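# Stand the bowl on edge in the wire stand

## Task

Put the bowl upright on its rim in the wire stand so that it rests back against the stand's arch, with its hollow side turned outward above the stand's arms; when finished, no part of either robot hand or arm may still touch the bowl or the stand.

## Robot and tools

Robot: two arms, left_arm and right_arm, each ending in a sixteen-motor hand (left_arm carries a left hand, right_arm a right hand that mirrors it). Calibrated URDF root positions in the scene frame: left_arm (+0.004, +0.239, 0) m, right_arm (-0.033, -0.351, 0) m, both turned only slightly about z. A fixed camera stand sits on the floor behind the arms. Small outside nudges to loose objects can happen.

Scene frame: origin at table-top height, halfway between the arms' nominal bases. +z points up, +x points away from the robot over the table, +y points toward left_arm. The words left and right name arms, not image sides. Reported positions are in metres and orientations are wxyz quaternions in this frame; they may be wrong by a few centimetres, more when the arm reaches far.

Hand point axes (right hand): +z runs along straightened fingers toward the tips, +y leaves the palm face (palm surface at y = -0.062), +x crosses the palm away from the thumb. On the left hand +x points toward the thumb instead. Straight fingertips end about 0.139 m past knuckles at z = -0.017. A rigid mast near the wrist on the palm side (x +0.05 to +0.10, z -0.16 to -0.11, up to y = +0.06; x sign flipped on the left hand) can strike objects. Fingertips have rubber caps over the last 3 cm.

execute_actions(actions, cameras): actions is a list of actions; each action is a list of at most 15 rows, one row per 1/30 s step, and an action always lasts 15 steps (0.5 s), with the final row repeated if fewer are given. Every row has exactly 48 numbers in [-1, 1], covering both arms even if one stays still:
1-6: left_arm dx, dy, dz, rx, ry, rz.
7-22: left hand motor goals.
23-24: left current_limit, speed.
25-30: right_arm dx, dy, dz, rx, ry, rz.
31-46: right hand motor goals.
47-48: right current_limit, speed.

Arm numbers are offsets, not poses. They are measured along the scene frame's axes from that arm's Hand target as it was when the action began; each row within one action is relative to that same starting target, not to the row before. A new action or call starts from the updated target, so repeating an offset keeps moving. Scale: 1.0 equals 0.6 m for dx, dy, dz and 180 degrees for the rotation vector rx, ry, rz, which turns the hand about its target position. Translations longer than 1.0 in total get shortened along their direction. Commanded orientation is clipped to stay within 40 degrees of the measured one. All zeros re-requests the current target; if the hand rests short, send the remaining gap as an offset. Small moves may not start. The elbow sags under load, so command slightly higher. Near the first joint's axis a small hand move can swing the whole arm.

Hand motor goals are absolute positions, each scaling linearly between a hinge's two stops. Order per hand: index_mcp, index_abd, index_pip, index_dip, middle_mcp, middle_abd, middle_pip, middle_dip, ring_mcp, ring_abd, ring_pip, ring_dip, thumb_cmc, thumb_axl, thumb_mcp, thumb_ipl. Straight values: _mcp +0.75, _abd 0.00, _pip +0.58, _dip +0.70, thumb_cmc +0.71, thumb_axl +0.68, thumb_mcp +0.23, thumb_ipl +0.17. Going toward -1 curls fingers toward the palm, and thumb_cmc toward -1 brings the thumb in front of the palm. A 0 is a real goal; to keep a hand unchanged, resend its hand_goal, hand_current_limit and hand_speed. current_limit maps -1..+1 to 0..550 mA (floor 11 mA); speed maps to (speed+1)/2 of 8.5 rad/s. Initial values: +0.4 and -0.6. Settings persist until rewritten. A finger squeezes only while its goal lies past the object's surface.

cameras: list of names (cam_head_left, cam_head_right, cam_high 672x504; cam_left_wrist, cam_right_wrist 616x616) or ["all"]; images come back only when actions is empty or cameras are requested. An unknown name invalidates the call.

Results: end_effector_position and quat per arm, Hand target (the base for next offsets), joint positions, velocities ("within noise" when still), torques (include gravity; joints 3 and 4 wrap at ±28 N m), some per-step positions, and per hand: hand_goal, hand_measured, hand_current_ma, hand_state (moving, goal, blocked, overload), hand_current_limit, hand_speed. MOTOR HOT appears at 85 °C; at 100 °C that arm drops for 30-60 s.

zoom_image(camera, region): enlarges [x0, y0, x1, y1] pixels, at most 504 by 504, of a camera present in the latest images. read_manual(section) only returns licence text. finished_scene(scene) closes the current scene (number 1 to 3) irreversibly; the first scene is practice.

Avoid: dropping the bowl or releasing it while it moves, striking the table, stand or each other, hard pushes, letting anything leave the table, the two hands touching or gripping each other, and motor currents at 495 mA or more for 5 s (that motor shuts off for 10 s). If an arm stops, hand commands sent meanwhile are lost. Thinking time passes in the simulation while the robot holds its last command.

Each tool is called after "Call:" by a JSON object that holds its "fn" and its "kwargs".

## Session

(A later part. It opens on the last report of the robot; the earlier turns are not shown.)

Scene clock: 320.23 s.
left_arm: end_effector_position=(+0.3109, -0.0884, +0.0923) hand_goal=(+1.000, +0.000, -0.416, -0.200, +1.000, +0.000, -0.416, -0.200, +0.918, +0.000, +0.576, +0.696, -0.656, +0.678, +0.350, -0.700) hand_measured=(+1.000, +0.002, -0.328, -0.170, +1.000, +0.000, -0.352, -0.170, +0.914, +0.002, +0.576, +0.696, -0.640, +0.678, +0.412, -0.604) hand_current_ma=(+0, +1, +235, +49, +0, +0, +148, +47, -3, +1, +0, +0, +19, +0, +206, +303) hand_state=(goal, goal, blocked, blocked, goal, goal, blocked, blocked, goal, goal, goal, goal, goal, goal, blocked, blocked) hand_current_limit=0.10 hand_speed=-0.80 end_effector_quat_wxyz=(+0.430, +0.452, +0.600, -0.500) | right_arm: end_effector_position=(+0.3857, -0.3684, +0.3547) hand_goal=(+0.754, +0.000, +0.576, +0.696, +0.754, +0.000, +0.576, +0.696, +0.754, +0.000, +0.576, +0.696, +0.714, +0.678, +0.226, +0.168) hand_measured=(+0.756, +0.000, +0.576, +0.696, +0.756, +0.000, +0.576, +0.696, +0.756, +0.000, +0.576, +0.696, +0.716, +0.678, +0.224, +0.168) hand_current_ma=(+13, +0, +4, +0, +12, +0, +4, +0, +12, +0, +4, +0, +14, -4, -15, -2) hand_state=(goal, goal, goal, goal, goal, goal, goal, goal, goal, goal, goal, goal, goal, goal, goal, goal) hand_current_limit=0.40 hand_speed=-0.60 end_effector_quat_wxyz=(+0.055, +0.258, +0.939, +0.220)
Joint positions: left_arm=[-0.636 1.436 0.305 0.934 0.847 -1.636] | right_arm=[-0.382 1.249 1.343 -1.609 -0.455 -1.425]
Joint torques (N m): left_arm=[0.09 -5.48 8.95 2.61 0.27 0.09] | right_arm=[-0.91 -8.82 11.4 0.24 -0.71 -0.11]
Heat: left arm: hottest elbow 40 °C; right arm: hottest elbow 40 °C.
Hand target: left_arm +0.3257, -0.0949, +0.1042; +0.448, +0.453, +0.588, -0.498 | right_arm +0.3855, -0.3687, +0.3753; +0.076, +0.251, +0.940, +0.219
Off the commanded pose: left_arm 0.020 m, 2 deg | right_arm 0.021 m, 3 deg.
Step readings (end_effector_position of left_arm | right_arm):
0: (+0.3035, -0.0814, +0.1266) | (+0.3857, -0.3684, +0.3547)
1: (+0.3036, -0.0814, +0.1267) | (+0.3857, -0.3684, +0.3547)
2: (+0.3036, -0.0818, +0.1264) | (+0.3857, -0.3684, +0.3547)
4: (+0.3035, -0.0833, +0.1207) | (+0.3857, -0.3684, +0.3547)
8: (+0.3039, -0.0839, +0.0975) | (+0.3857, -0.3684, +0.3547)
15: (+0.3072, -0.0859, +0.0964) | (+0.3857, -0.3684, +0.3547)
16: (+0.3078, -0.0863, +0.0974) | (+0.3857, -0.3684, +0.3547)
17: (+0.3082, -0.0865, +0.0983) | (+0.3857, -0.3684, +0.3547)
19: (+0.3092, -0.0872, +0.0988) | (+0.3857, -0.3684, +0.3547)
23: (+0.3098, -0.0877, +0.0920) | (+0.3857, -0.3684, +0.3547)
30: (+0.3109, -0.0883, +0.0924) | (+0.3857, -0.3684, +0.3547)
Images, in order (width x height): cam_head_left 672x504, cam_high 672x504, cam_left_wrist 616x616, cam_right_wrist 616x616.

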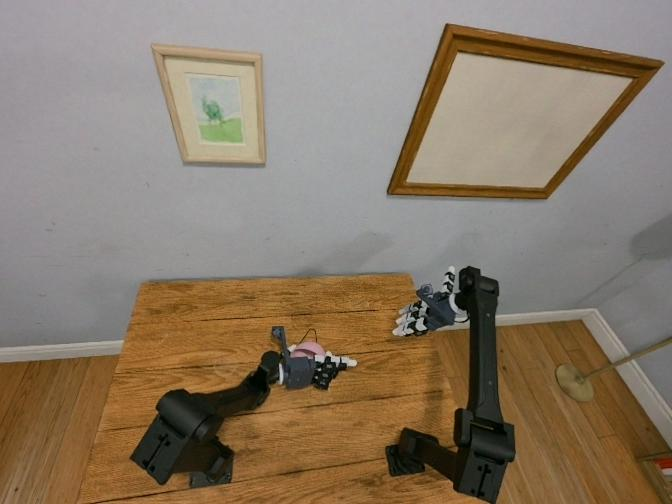

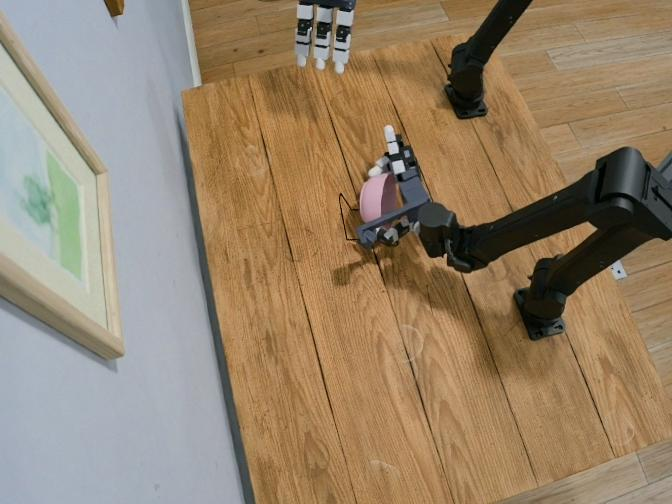

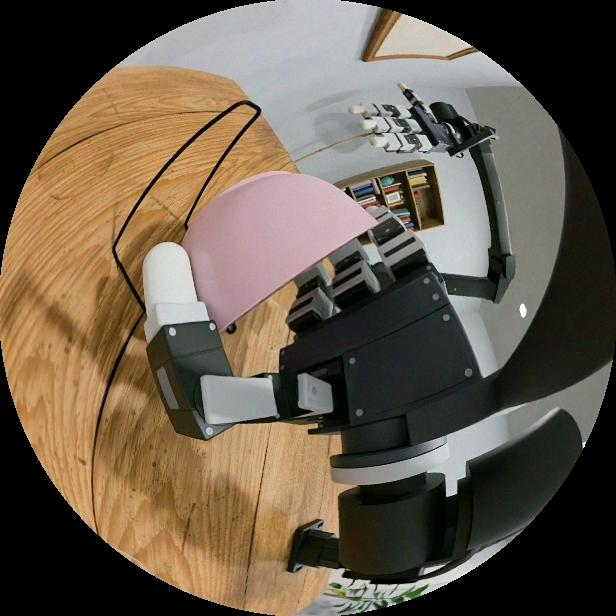

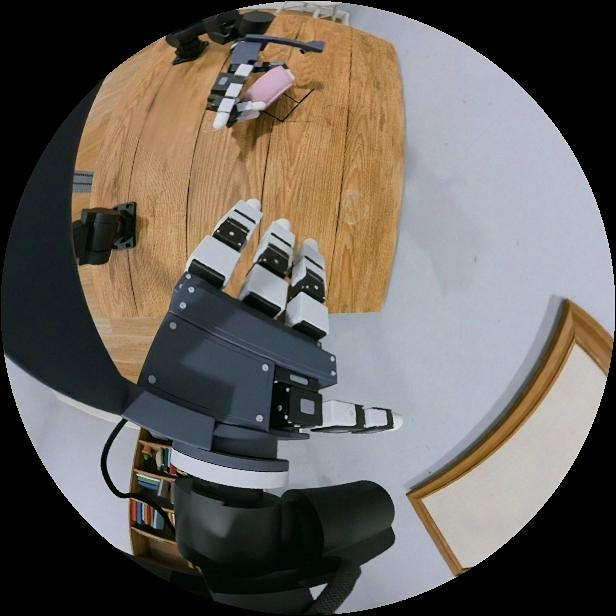

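Call:
{"fn": "execute_actions", "kwargs": {"actions": [[[-0.005,0.0,0.02,0,0,0,1,0,-0.416,-0.2,1,0,-0.416,-0.2,0.918,0,0.576,0.696,-0.657,0.678,0.35,-0.7,0.1,-0.8,0,0,0,0,0,0,0.754,0,0.576,0.696,0.754,0,0.576,0.696,0.754,0,0.576,0.696,0.714,0.678,0.226,0.168,0.4,-0.6]],[[0.0,0.0,0.02,0,0,0,1,0,-0.416,-0.2,1,0,-0.416,-0.2,0.918,0,0.576,0.696,-0.657,0.678,0.35,-0.7,0.1,-0.8,0,0,0,0,0,0,0.754,0,0.576,0.696,0.754,0,0.576,0.696,0.754,0,0.576,0.696,0.714,0.678,0.226,0.168,0.4,-0.6]]], "cameras": ["cam_left_wrist","cam_high","cam_right_wrist"]}}

Call:
{"fn": "zoom_image", "kwargs": {"camera": "cam_left_wrist", "region": [60, 120, 320, 360]}}

Call:
{"fn": "zoom_image", "kwargs": {"camera": "cam_high", "region": [310, 150, 450, 280]}}

Call:
{"fn": "zoom_image", "kwargs": {"camera": "cam_right_wrist", "region": [200, 0, 360, 140]}}

Scene clock: 326.87 s.
left_arm: end_effector_position=(+0.3078, -0.0855, +0.1071) hand_goal=(+1.000, +0.000, -0.416, -0.200, +1.000, +0.000, -0.416, -0.200, +0.918, +0.000, +0.576, +0.696, -0.656, +0.678, +0.350, -0.700) hand_measured=(+1.000, +0.002, -0.328, -0.170, +1.000, +0.000, -0.352, -0.172, +0.914, +0.002, +0.576, +0.696, -0.640, +0.678, +0.412, -0.604) hand_current_ma=(+0, +1, +235, +49, +0, +0, +148, +46, -3, +1, +0, +0, +21, +0, +206, +303) hand_state=(goal, goal, blocked, blocked, goal, goal, blocked, blocked, goal, goal, goal, goal, goal, goal, blocked, blocked) hand_current_limit=0.10 hand_speed=-0.80 end_effector_quat_wxyz=(+0.430, +0.451, +0.602, -0.499) | right_arm: end_effector_position=(+0.3857, -0.3684, +0.3547) hand_goal=(+0.754, +0.000, +0.576, +0.696, +0.754, +0.000, +0.576, +0.696, +0.754, +0.000, +0.576, +0.696, +0.714, +0.678, +0.226, +0.168) hand_measured=(+0.756, +0.000, +0.576, +0.696, +0.756, +0.000, +0.576, +0.696, +0.756, +0.000, +0.576, +0.696, +0.716, +0.678, +0.224, +0.168) hand_current_ma=(+13, +0, +4, +0, +12, +0, +4, +0, +12, +0, +4, +0, +14, -4, -15, -2) hand_state=(goal, goal, goal, goal, goal, goal, goal, goal, goal, goal, goal, goal, goal, goal, goal, goal) hand_current_limit=0.40 hand_speed=-0.60 end_effector_quat_wxyz=(+0.055, +0.258, +0.939, +0.220)
Joint positions: left_arm=[-0.636 1.347 0.305 0.843 0.845 -1.638] | right_arm=[-0.382 1.249 1.343 -1.609 -0.455 -1.425]
Joint torques (N m): left_arm=[-0.32 -7.12 10.35 1.43 0.16 0.1] | right_arm=[-0.62 -8.64 11.6 0.39 -0.78 -0.18]
Heat: left arm: hottest elbow 40 °C; right arm: hottest elbow 40 °C.
Hand target: left_arm +0.3228, -0.0949, +0.1282; +0.448, +0.453, +0.588, -0.498 | right_arm +0.3855, -0.3687, +0.3753; +0.076, +0.251, +0.940, +0.219
Off the commanded pose: left_arm 0.028 m, 3 deg | right_arm 0.021 m, 3 deg.
Step readings (end_effector_position of left_arm | right_arm):
0: (+0.3109, -0.0884, +0.0924) | (+0.3857, -0.3684, +0.3547)
1: (+0.3109, -0.0884, +0.0924) | (+0.3857, -0.3684, +0.3547)
2: (+0.3109, -0.0884, +0.0924) | (+0.3857, -0.3684, +0.3547)
4: (+0.3109, -0.0883, +0.0923) | (+0.3857, -0.3684, +0.3547)
8: (+0.3106, -0.0878, +0.0956) | (+0.3857, -0.3684, +0.3547)
15: (+0.3106, -0.0877, +0.0994) | (+0.3857, -0.3684, +0.3547)
16: (+0.3105, -0.0876, +0.0991) | (+0.3857, -0.3684, +0.3547)
17: (+0.3102, -0.0874, +0.0985) | (+0.3857, -0.3684, +0.3547)
19: (+0.3094, -0.0866, +0.0986) | (+0.3857, -0.3684, +0.3547)
23: (+0.3086, -0.0861, +0.1059) | (+0.3857, -0.3684, +0.3547)
30: (+0.3080, -0.0856, +0.1077) | (+0.3857, -0.3684, +0.3547)
Images, in order (width x height): cam_high 672x504, cam_left_wrist 616x616, cam_right_wrist 616x616.

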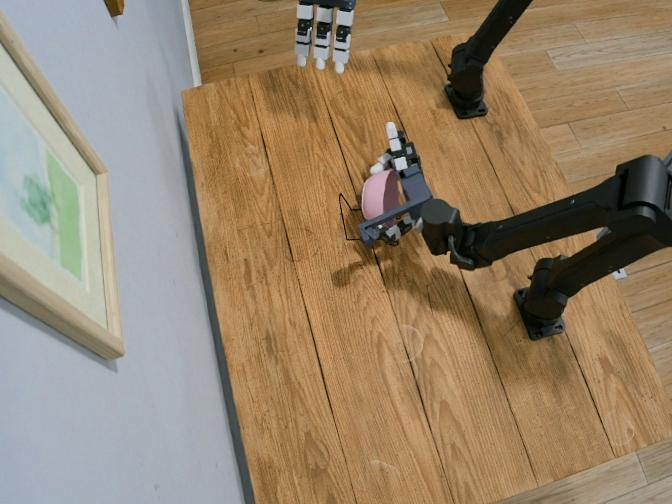

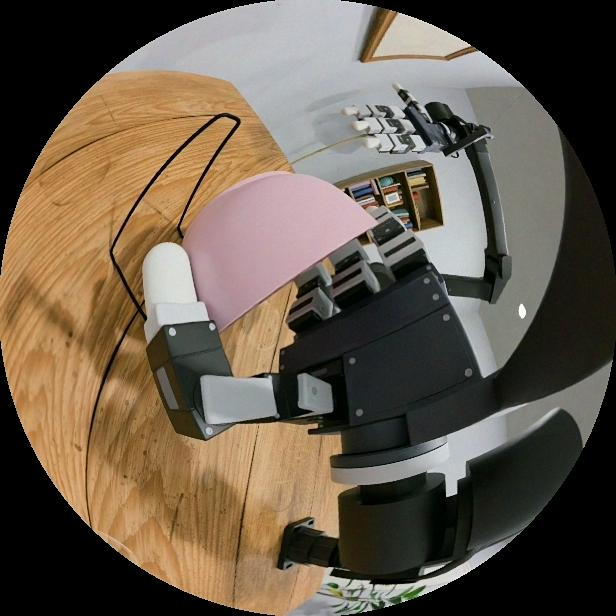

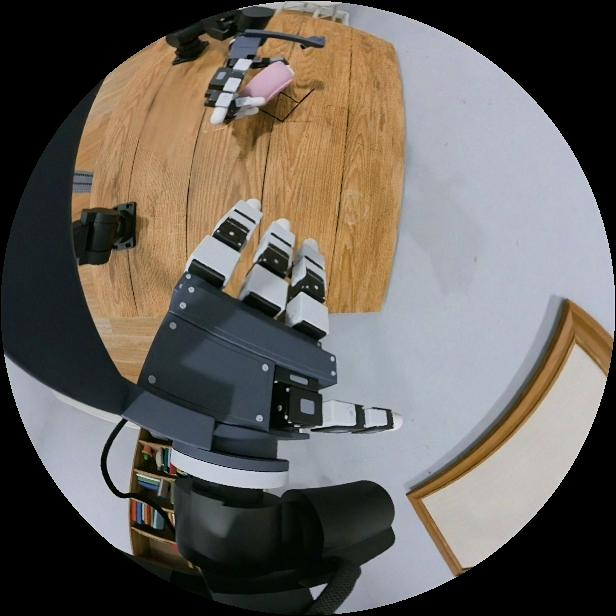

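Scaled by 1.938 from the camera's 616x616 image, which has a finer 880x880 frame.

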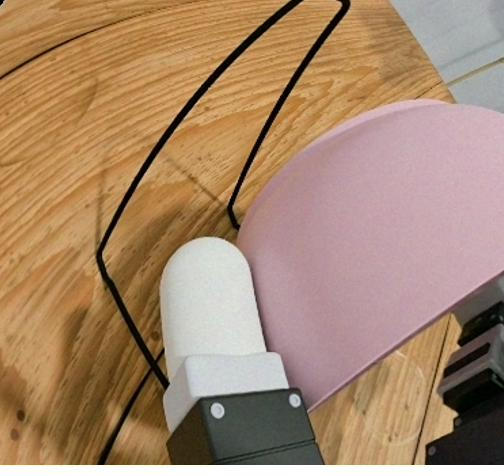

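Scaled by 3.600.

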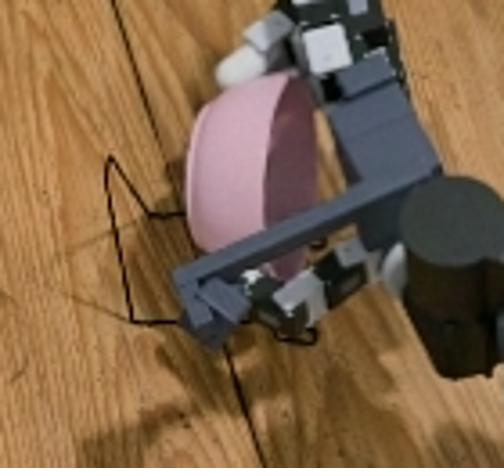

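Scaled by 3.150 from the camera's 616x616 image, which has a finer 880x880 frame.

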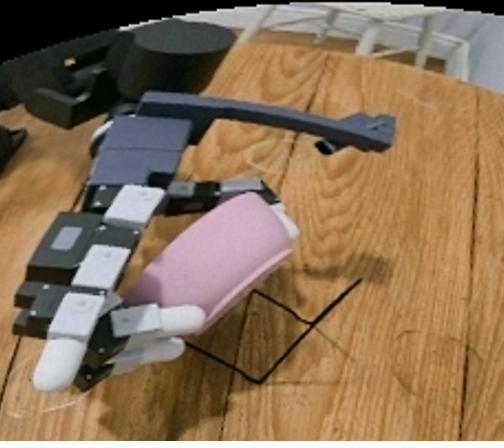

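Call:
{"fn": "execute_actions", "kwargs": {"actions": [[[0.05,-0.022,0.0,0,0,0,1,0,-0.416,-0.2,1,0,-0.416,-0.2,0.918,0,0.576,0.696,-0.657,0.678,0.35,-0.7,0.1,-0.8,0,0,0,0,0,0,0.754,0,0.576,0.696,0.754,0,0.576,0.696,0.754,0,0.576,0.696,0.714,0.678,0.226,0.168,0.4,-0.6]]], "cameras": ["cam_left_wrist","cam_high","cam_right_wrist"]}}

Call:
{"fn": "zoom_image", "kwargs": {"camera": "cam_left_wrist", "region": [60, 120, 320, 360]}}

Call:
{"fn": "zoom_image", "kwargs": {"camera": "cam_high", "region": [310, 150, 450, 280]}}

Call:
{"fn": "zoom_image", "kwargs": {"camera": "cam_right_wrist", "region": [200, 0, 360, 140]}}

Scene clock: 330.40 s.
left_arm: end_effector_position=(+0.3387, -0.1010, +0.1184) hand_goal=(+1.000, +0.000, -0.416, -0.200, +1.000, +0.000, -0.416, -0.200, +0.918, +0.000, +0.576, +0.696, -0.656, +0.678, +0.350, -0.700) hand_measured=(+1.000, +0.002, -0.328, -0.170, +1.000, +0.000, -0.352, -0.172, +0.914, +0.002, +0.576, +0.696, -0.640, +0.678, +0.412, -0.604) hand_current_ma=(+0, +1, +235, +49, +0, +0, +147, +46, -3, +1, +0, +0, +21, +0, +206, +302) hand_state=(goal, goal, blocked, blocked, goal, goal, blocked, blocked, goal, goal, goal, goal, goal, goal, blocked, blocked) hand_current_limit=0.10 hand_speed=-0.80 end_effector_quat_wxyz=(+0.437, +0.451, +0.596, -0.501) | right_arm: end_effector_position=(+0.3857, -0.3684, +0.3547) hand_goal=(+0.754, +0.000, +0.576, +0.696, +0.754, +0.000, +0.576, +0.696, +0.754, +0.000, +0.576, +0.696, +0.714, +0.678, +0.226, +0.168) hand_measured=(+0.756, +0.000, +0.576, +0.696, +0.756, +0.000, +0.576, +0.696, +0.756, +0.000, +0.576, +0.696, +0.716, +0.678, +0.224, +0.168) hand_current_ma=(+13, +0, +4, +0, +12, +0, +4, +0, +12, +0, +4, +0, +14, -4, -15, -2) hand_state=(goal, goal, goal, goal, goal, goal, goal, goal, goal, goal, goal, goal, goal, goal, goal, goal) hand_current_limit=0.40 hand_speed=-0.60 end_effector_quat_wxyz=(+0.055, +0.258, +0.939, +0.220)
Joint positions: left_arm=[-0.615 1.407 0.394 0.832 0.865 -1.638] | right_arm=[-0.382 1.249 1.343 -1.609 -0.455 -1.425]
Joint torques (N m): left_arm=[-0.26 -5.71 10.28 1.54 0.29 0.17] | right_arm=[-0.97 -9.05 11.48 0.29 -0.83 -0.14]
Heat: left arm: hottest elbow 41 °C; right arm: hottest elbow 40 °C.
Hand target: left_arm +0.3528, -0.1081, +0.1282; +0.448, +0.453, +0.588, -0.498 | right_arm +0.3855, -0.3687, +0.3753; +0.076, +0.251, +0.940, +0.219
Off the commanded pose: left_arm 0.019 m, 2 deg | right_arm 0.021 m, 3 deg.
Step readings (end_effector_position of left_arm | right_arm):
0: (+0.3078, -0.0855, +0.1070) | (+0.3857, -0.3684, +0.3547)
1: (+0.3080, -0.0857, +0.1074) | (+0.3857, -0.3684, +0.3547)
2: (+0.3083, -0.0864, +0.1079) | (+0.3857, -0.3684, +0.3547)
4: (+0.3126, -0.0896, +0.1113) | (+0.3857, -0.3684, +0.3547)
8: (+0.3302, -0.0978, +0.1204) | (+0.3857, -0.3684, +0.3547)
15: (+0.3387, -0.1010, +0.1196) | (+0.3857, -0.3684, +0.3547)
Images, in order (width x height): cam_high 672x504, cam_left_wrist 616x616, cam_right_wrist 616x616.

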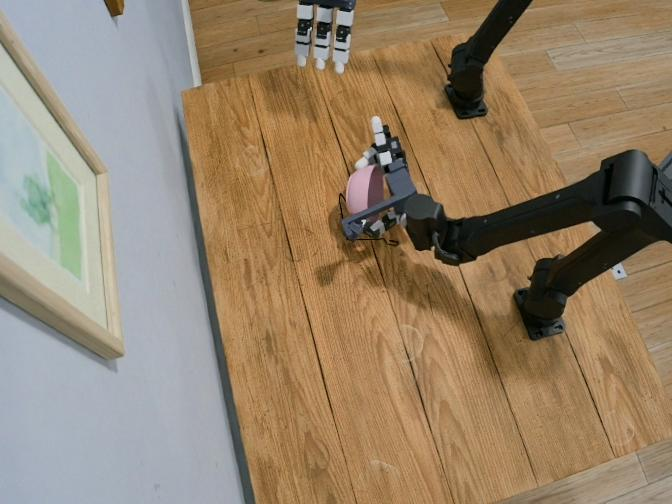

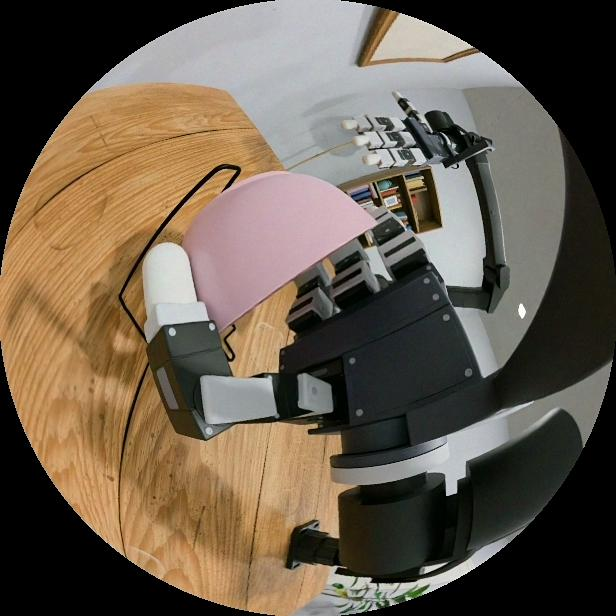

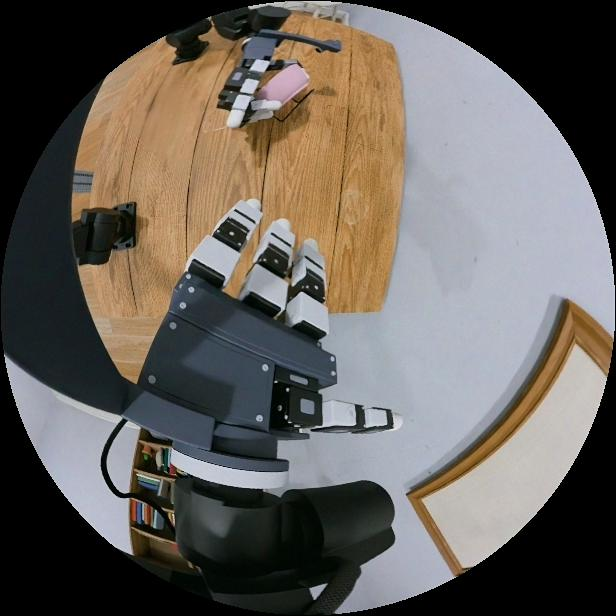

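Scaled by 1.938 from the camera's 616x616 image, which has a finer 880x880 frame.

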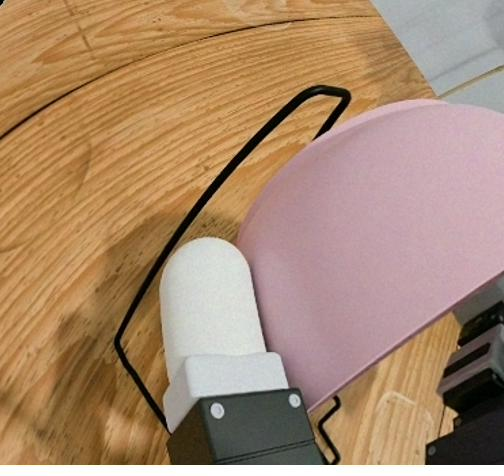

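Scaled by 3.600.

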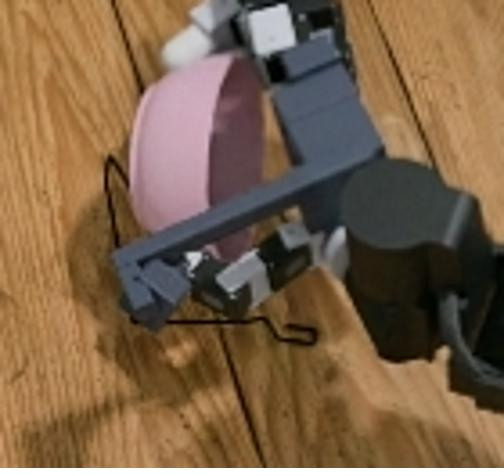

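Scaled by 3.150 from the camera's 616x616 image, which has a finer 880x880 frame.

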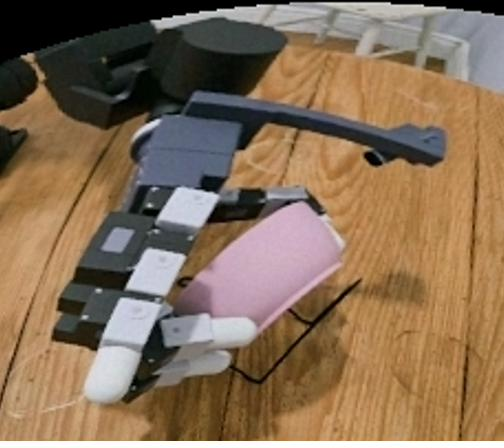

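Call:
{"fn": "execute_actions", "kwargs": {"actions": [[[0.0,0.0,-0.025,0,0,0,1,0,-0.416,-0.2,1,0,-0.416,-0.2,0.918,0,0.576,0.696,-0.657,0.678,0.35,-0.7,0.1,-0.8,0,0,0,0,0,0,0.754,0,0.576,0.696,0.754,0,0.576,0.696,0.754,0,0.576,0.696,0.714,0.678,0.226,0.168,0.4,-0.6]],[[0.0,0.0,-0.02,0,0,0,1,0,-0.416,-0.2,1,0,-0.416,-0.2,0.918,0,0.576,0.696,-0.657,0.678,0.35,-0.7,0.1,-0.8,0,0,0,0,0,0,0.754,0,0.576,0.696,0.754,0,0.576,0.696,0.754,0,0.576,0.696,0.714,0.678,0.226,0.168,0.4,-0.6]]], "cameras": ["cam_left_wrist","cam_high","cam_right_wrist"]}}

Call:
{"fn": "zoom_image", "kwargs": {"camera": "cam_left_wrist", "region": [60, 120, 320, 360]}}

Call:
{"fn": "zoom_image", "kwargs": {"camera": "cam_high", "region": [310, 150, 450, 280]}}

Call:
{"fn": "zoom_image", "kwargs": {"camera": "cam_right_wrist", "region": [200, 0, 360, 140]}}

Scene clock: 335.77 s.
left_arm: end_effector_position=(+0.3424, -0.1036, +0.0924) hand_goal=(+1.000, +0.000, -0.416, -0.200, +1.000, +0.000, -0.416, -0.200, +0.918, +0.000, +0.576, +0.696, -0.656, +0.678, +0.350, -0.700) hand_measured=(+1.000, +0.002, -0.328, -0.170, +1.000, +0.000, -0.352, -0.172, +0.914, +0.002, +0.576, +0.696, -0.640, +0.678, +0.412, -0.604) hand_current_ma=(+0, +1, +235, +49, +0, +0, +147, +46, -3, +1, +0, +0, +21, +0, +206, +302) hand_state=(goal, goal, blocked, blocked, goal, goal, blocked, blocked, goal, goal, goal, goal, goal, goal, blocked, blocked) hand_current_limit=0.10 hand_speed=-0.80 end_effector_quat_wxyz=(+0.433, +0.450, +0.599, -0.501) | right_arm: end_effector_position=(+0.3857, -0.3684, +0.3547) hand_goal=(+0.754, +0.000, +0.576, +0.696, +0.754, +0.000, +0.576, +0.696, +0.754, +0.000, +0.576, +0.696, +0.714, +0.678, +0.226, +0.168) hand_measured=(+0.756, +0.000, +0.576, +0.696, +0.756, +0.000, +0.576, +0.696, +0.756, +0.000, +0.576, +0.696, +0.716, +0.678, +0.224, +0.168) hand_current_ma=(+13, +0, +4, +0, +12, +0, +4, +0, +12, +0, +4, +0, +14, -4, -15, -2) hand_state=(goal, goal, goal, goal, goal, goal, goal, goal, goal, goal, goal, goal, goal, goal, goal, goal) hand_current_limit=0.40 hand_speed=-0.60 end_effector_quat_wxyz=(+0.055, +0.258, +0.939, +0.220)
Joint positions: left_arm=[-0.615 1.516 0.394 0.93 0.865 -1.638] | right_arm=[-0.382 1.249 1.343 -1.609 -0.455 -1.425]
Joint torques (N m): left_arm=[-0.32 -7.06 8.13 2.54 0.29 0.18] | right_arm=[-0.26 -8.18 11.56 0.4 -0.81 -0.15]
Heat: left arm: hottest elbow 41 °C; right arm: hottest elbow 40 °C.
Hand target: left_arm +0.3528, -0.1081, +0.1011; +0.448, +0.453, +0.588, -0.498 | right_arm +0.3855, -0.3687, +0.3753; +0.076, +0.251, +0.940, +0.219
Off the commanded pose: left_arm 0.014 m, 2 deg | right_arm 0.021 m, 3 deg.
Step readings (end_effector_position of left_arm | right_arm):
0: (+0.3387, -0.1010, +0.1184) | (+0.3857, -0.3684, +0.3547)
1: (+0.3387, -0.1010, +0.1182) | (+0.3857, -0.3684, +0.3547)
2: (+0.3387, -0.1010, +0.1175) | (+0.3857, -0.3684, +0.3547)
4: (+0.3391, -0.1013, +0.1142) | (+0.3857, -0.3684, +0.3547)
8: (+0.3395, -0.1016, +0.1021) | (+0.3857, -0.3684, +0.3547)
15: (+0.3401, -0.1020, +0.0999) | (+0.3857, -0.3684, +0.3547)
16: (+0.3401, -0.1020, +0.1001) | (+0.3857, -0.3684, +0.3547)
17: (+0.3405, -0.1022, +0.1009) | (+0.3857, -0.3684, +0.3547)
19: (+0.3413, -0.1028, +0.1011) | (+0.3857, -0.3684, +0.3547)
23: (+0.3419, -0.1033, +0.0944) | (+0.3857, -0.3684, +0.3547)
30: (+0.3422, -0.1035, +0.0918) | (+0.3857, -0.3684, +0.3547)
Images, in order (width x height): cam_high 672x504, cam_left_wrist 616x616, cam_right_wrist 616x616.

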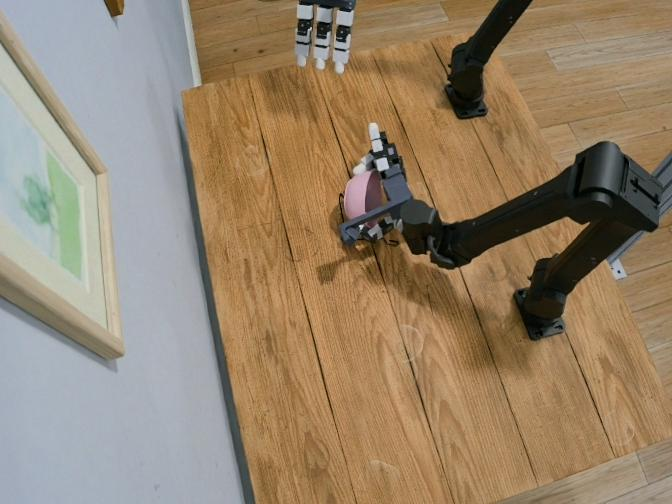

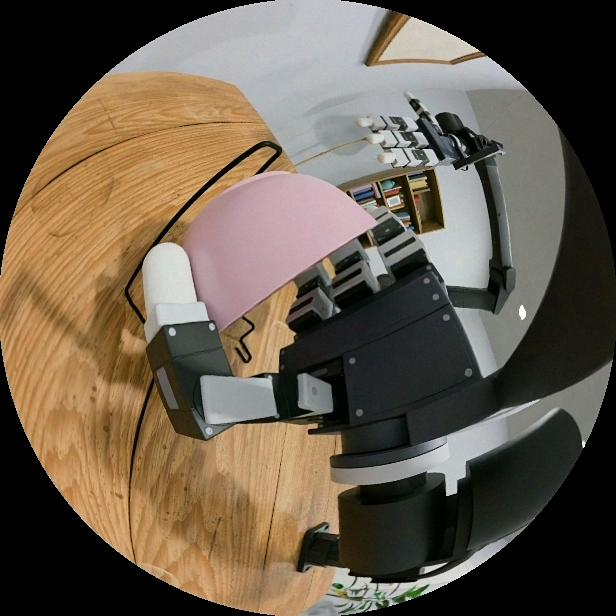

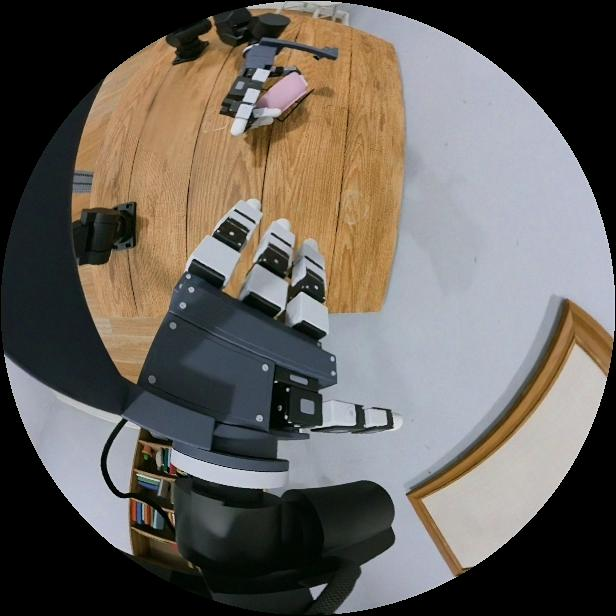

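Scaled by 1.938 from the camera's 616x616 image, which has a finer 880x880 frame.

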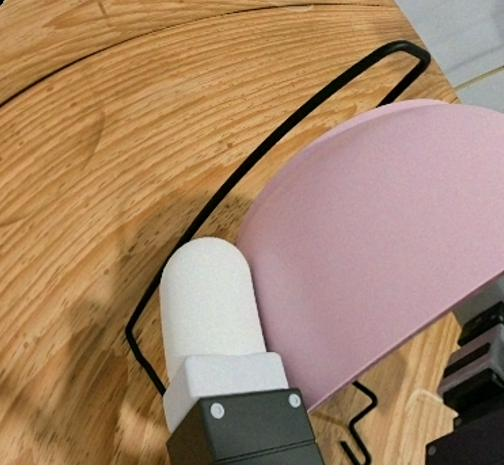

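Scaled by 3.600.

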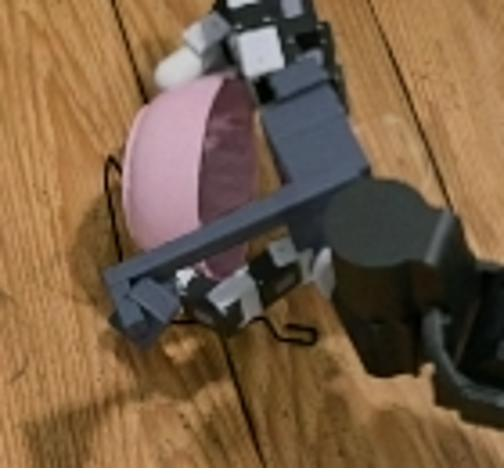

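Scaled by 3.150 from the camera's 616x616 image, which has a finer 880x880 frame.

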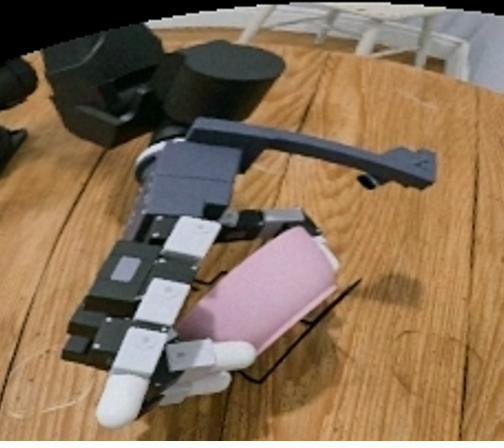

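Call:
{"fn": "execute_actions", "kwargs": {"actions": [[[0.01,-0.004,-0.012,0,0,0,1,0,-0.416,-0.2,1,0,-0.416,-0.2,0.918,0,0.576,0.696,-0.657,0.678,0.35,-0.7,0.1,-0.8,0,0,0,0,0,0,0.754,0,0.576,0.696,0.754,0,0.576,0.696,0.754,0,0.576,0.696,0.714,0.678,0.226,0.168,0.4,-0.6]]], "cameras": ["cam_left_wrist","cam_high","cam_right_wrist"]}}

Call:
{"fn": "zoom_image", "kwargs": {"camera": "cam_left_wrist", "region": [60, 120, 320, 360]}}

Call:
{"fn": "zoom_image", "kwargs": {"camera": "cam_high", "region": [310, 150, 450, 280]}}

Call:
{"fn": "zoom_image", "kwargs": {"camera": "cam_right_wrist", "region": [200, 0, 360, 140]}}

Scene clock: 338.30 s.
left_arm: end_effector_position=(+0.3431, -0.1043, +0.0832) hand_goal=(+1.000, +0.000, -0.416, -0.200, +1.000, +0.000, -0.416, -0.200, +0.918, +0.000, +0.576, +0.696, -0.656, +0.678, +0.350, -0.700) hand_measured=(+1.000, +0.002, -0.332, -0.172, +1.000, +0.000, -0.352, -0.172, +0.914, +0.002, +0.576, +0.696, -0.640, +0.678, +0.412, -0.604) hand_current_ma=(+0, +1, +220, +43, +0, +0, +147, +46, -3, +1, +0, +0, +21, +0, +206, +302) hand_state=(goal, goal, blocked, blocked, goal, goal, blocked, blocked, goal, goal, goal, goal, goal, goal, blocked, blocked) hand_current_limit=0.10 hand_speed=-0.80 end_effector_quat_wxyz=(+0.430, +0.450, +0.601, -0.501) | right_arm: end_effector_position=(+0.3857, -0.3684, +0.3547) hand_goal=(+0.754, +0.000, +0.576, +0.696, +0.754, +0.000, +0.576, +0.696, +0.754, +0.000, +0.576, +0.696, +0.714, +0.678, +0.226, +0.168) hand_measured=(+0.756, +0.000, +0.576, +0.696, +0.756, +0.000, +0.576, +0.696, +0.756, +0.000, +0.576, +0.696, +0.716, +0.678, +0.224, +0.168) hand_current_ma=(+13, +0, +4, +0, +12, +0, +4, +0, +12, +0, +4, +0, +14, -4, -15, -2) hand_state=(goal, goal, goal, goal, goal, goal, goal, goal, goal, goal, goal, goal, goal, goal, goal, goal) hand_current_limit=0.40 hand_speed=-0.60 end_effector_quat_wxyz=(+0.055, +0.258, +0.939, +0.220)
Joint positions: left_arm=[-0.613 1.553 0.396 0.958 0.869 -1.637] | right_arm=[-0.382 1.249 1.343 -1.609 -0.455 -1.425]
Joint torques (N m): left_arm=[0.21 -7.24 8.59 2.56 0.27 0.17] | right_arm=[-0.91 -8.76 11.67 0.5 -0.8 -0.14]
Heat: left arm: hottest elbow 41 °C; right arm: hottest elbow 40 °C.
Hand target: left_arm +0.3588, -0.1105, +0.0940; +0.448, +0.453, +0.588, -0.498 | right_arm +0.3855, -0.3687, +0.3753; +0.076, +0.251, +0.940, +0.219
Off the commanded pose: left_arm 0.020 m, 3 deg | right_arm 0.021 m, 3 deg.
Step readings (end_effector_position of left_arm | right_arm):
0: (+0.3424, -0.1036, +0.0924) | (+0.3857, -0.3684, +0.3547)
1: (+0.3424, -0.1037, +0.0925) | (+0.3857, -0.3684, +0.3547)
2: (+0.3424, -0.1038, +0.0925) | (+0.3857, -0.3684, +0.3547)
4: (+0.3425, -0.1042, +0.0913) | (+0.3857, -0.3684, +0.3547)
8: (+0.3423, -0.1042, +0.0837) | (+0.3857, -0.3684, +0.3547)
15: (+0.3431, -0.1043, +0.0831) | (+0.3857, -0.3684, +0.3547)
Images, in order (width x height): cam_high 672x504, cam_left_wrist 616x616, cam_right_wrist 616x616.

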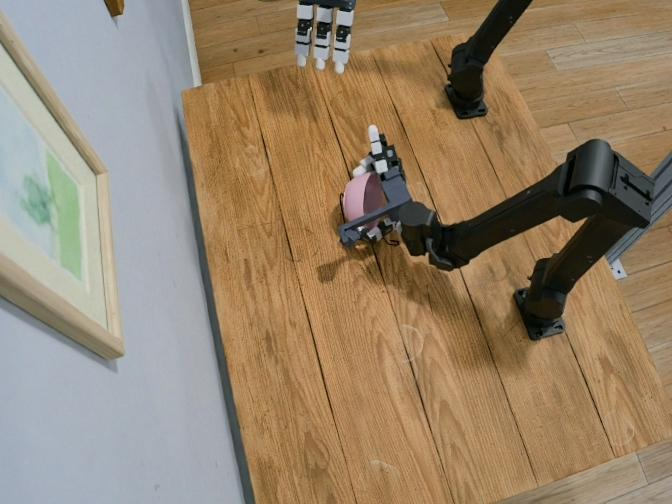

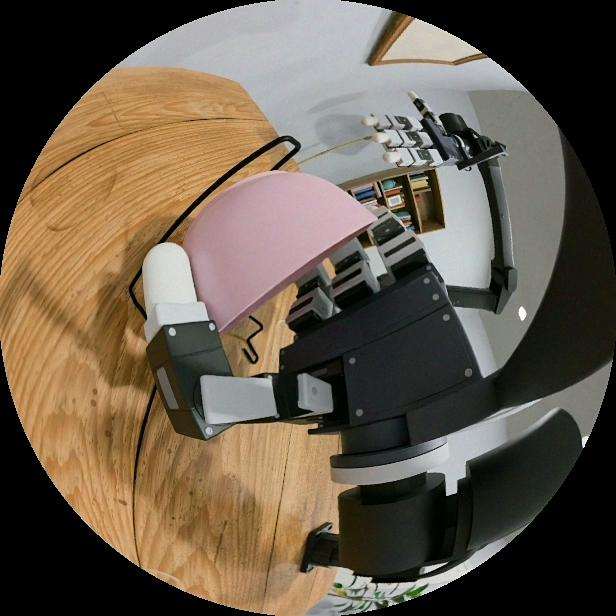

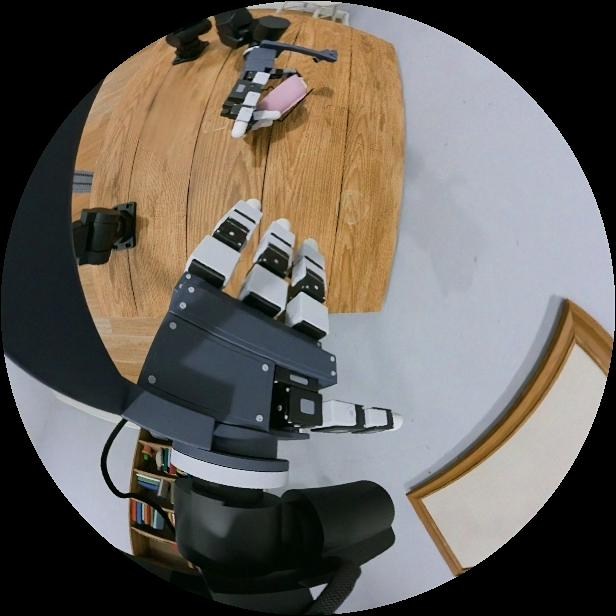

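Scaled by 1.938 from the camera's 616x616 image, which has a finer 880x880 frame.

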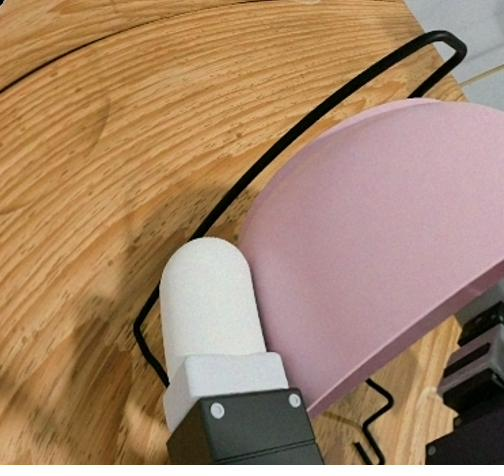

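Scaled by 3.600.

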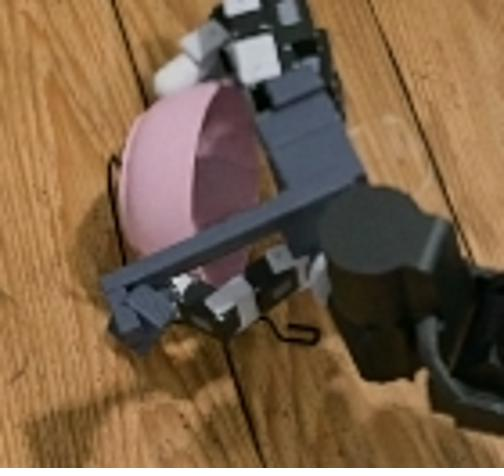

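Scaled by 3.150 from the camera's 616x616 image, which has a finer 880x880 frame.

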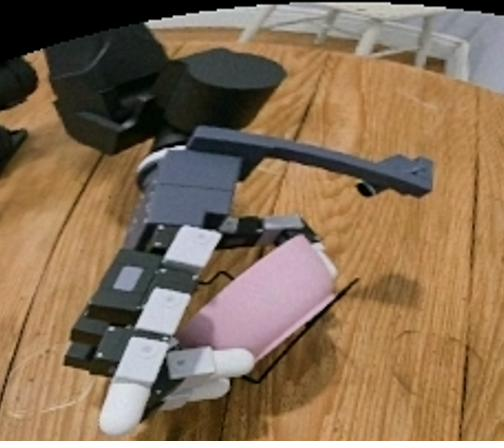

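Call:
{"fn": "execute_actions", "kwargs": {"actions": [[[0.02,-0.008,0.002,0,0,0,1,0,-0.416,-0.2,1,0,-0.416,-0.2,0.918,0,0.576,0.696,-0.657,0.678,0.35,-0.7,0.1,-0.8,0,0,0,0,0,0,0.754,0,0.576,0.696,0.754,0,0.576,0.696,0.754,0,0.576,0.696,0.714,0.678,0.226,0.168,0.4,-0.6]]], "cameras": ["cam_left_wrist","cam_high","cam_right_wrist"]}}

Call:
{"fn": "zoom_image", "kwargs": {"camera": "cam_left_wrist", "region": [60, 120, 320, 360]}}

Call:
{"fn": "zoom_image", "kwargs": {"camera": "cam_high", "region": [310, 150, 450, 280]}}

Call:
{"fn": "zoom_image", "kwargs": {"camera": "cam_right_wrist", "region": [220, 40, 340, 140]}}

Scene clock: 342.53 s.
left_arm: end_effector_position=(+0.3553, -0.1096, +0.0874) hand_goal=(+1.000, +0.000, -0.416, -0.200, +1.000, +0.000, -0.416, -0.200, +0.918, +0.000, +0.576, +0.696, -0.656, +0.678, +0.350, -0.700) hand_measured=(+1.000, +0.002, -0.332, -0.172, +1.000, +0.000, -0.352, -0.172, +0.914, +0.002, +0.576, +0.696, -0.638, +0.678, +0.412, -0.604) hand_current_ma=(+0, +1, +220, +43, +0, +0, +147, +45, -3, +1, +0, +0, +23, +0, +206, +302) hand_state=(goal, goal, blocked, blocked, goal, goal, blocked, blocked, goal, goal, goal, goal, goal, goal, blocked, blocked) hand_current_limit=0.10 hand_speed=-0.80 end_effector_quat_wxyz=(+0.435, +0.451, +0.597, -0.502) | right_arm: end_effector_position=(+0.3857, -0.3684, +0.3547) hand_goal=(+0.754, +0.000, +0.576, +0.696, +0.754, +0.000, +0.576, +0.696, +0.754, +0.000, +0.576, +0.696, +0.714, +0.678, +0.226, +0.168) hand_measured=(+0.756, +0.000, +0.576, +0.696, +0.756, +0.000, +0.576, +0.696, +0.756, +0.000, +0.576, +0.696, +0.716, +0.678, +0.224, +0.168) hand_current_ma=(+13, +0, +4, +0, +12, +0, +4, +0, +12, +0, +4, +0, +14, -4, -15, -2) hand_state=(goal, goal, goal, goal, goal, goal, goal, goal, goal, goal, goal, goal, goal, goal, goal, goal) hand_current_limit=0.40 hand_speed=-0.60 end_effector_quat_wxyz=(+0.055, +0.258, +0.939, +0.220)
Joint positions: left_arm=[-0.604 1.572 0.428 0.958 0.878 -1.637] | right_arm=[-0.382 1.249 1.343 -1.609 -0.455 -1.425]
Joint torques (N m): left_arm=[0.26 -7.12 9.01 1.76 0.3 0.2] | right_arm=[-1.03 -8.64 11.55 0.32 -0.78 -0.18]
Heat: left arm: hottest elbow 41 °C; right arm: hottest elbow 40 °C.
Hand target: left_arm +0.3708, -0.1153, +0.0952; +0.448, +0.453, +0.588, -0.498 | right_arm +0.3855, -0.3687, +0.3753; +0.076, +0.251, +0.940, +0.219
Off the commanded pose: left_arm 0.018 m, 2 deg | right_arm 0.021 m, 3 deg.
Step readings (end_effector_position of left_arm | right_arm):
0: (+0.3431, -0.1043, +0.0832) | (+0.3857, -0.3684, +0.3547)
1: (+0.3431, -0.1043, +0.0832) | (+0.3857, -0.3684, +0.3547)
2: (+0.3433, -0.1047, +0.0835) | (+0.3857, -0.3684, +0.3547)
4: (+0.3455, -0.1053, +0.0839) | (+0.3857, -0.3684, +0.3547)
8: (+0.3522, -0.1085, +0.0863) | (+0.3857, -0.3684, +0.3547)
15: (+0.3553, -0.1096, +0.0881) | (+0.3857, -0.3684, +0.3547)
Images, in order (width x height): cam_high 672x504, cam_left_wrist 616x616, cam_right_wrist 616x616.

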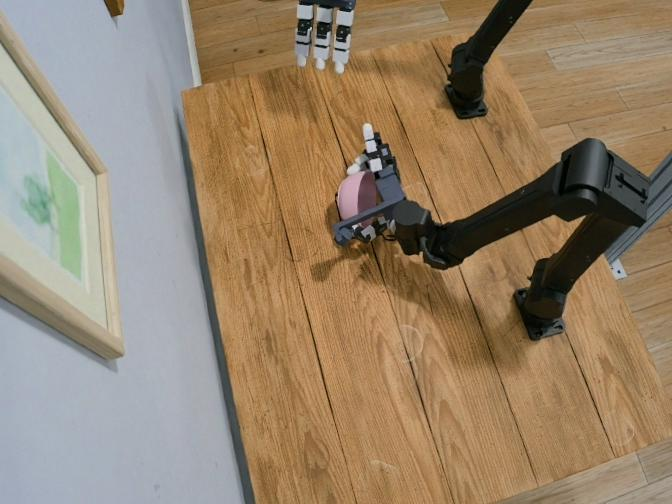

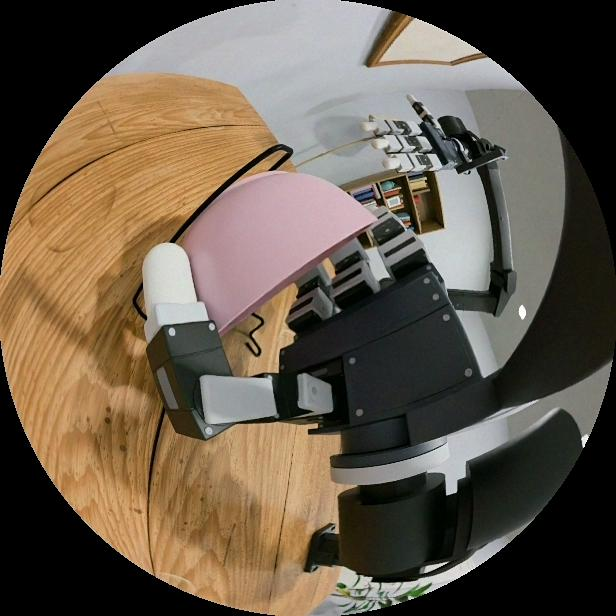

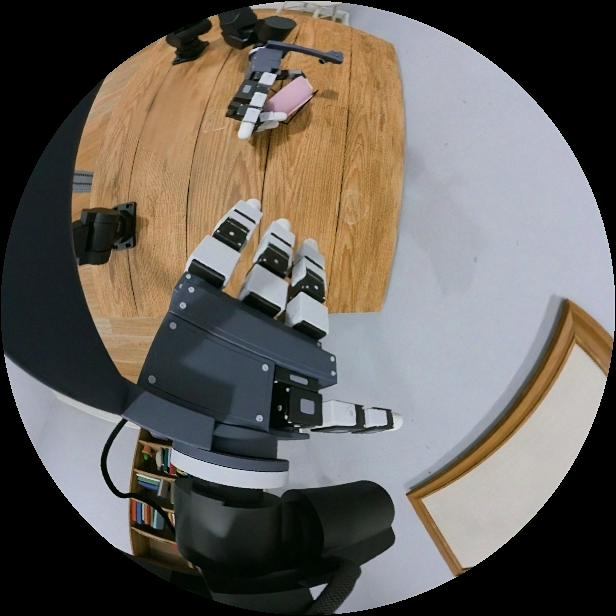

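Scaled by 1.938 from the camera's 616x616 image, which has a finer 880x880 frame.

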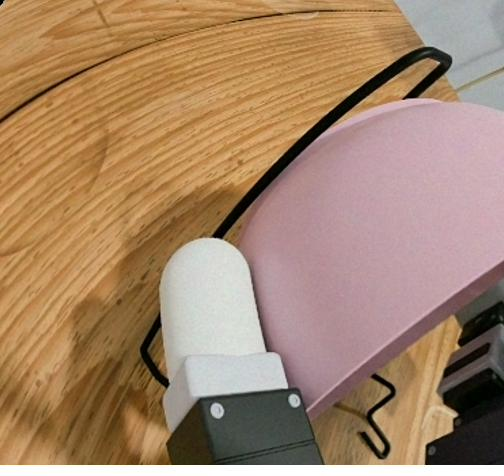

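Scaled by 3.600.

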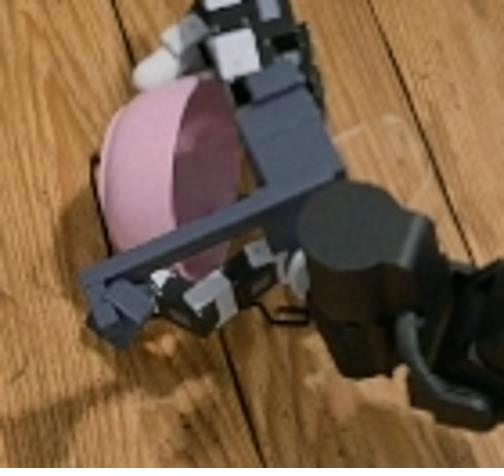

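Scaled by 4.200 from the camera's 616x616 image, which has a finer 880x880 frame.

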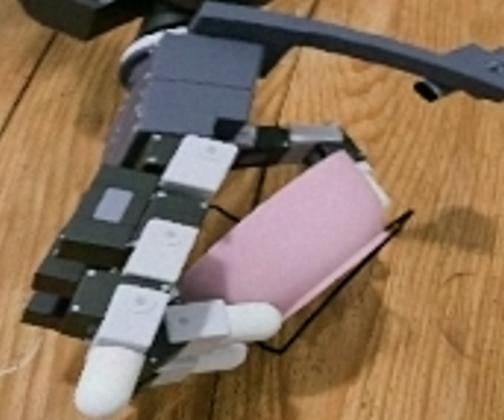

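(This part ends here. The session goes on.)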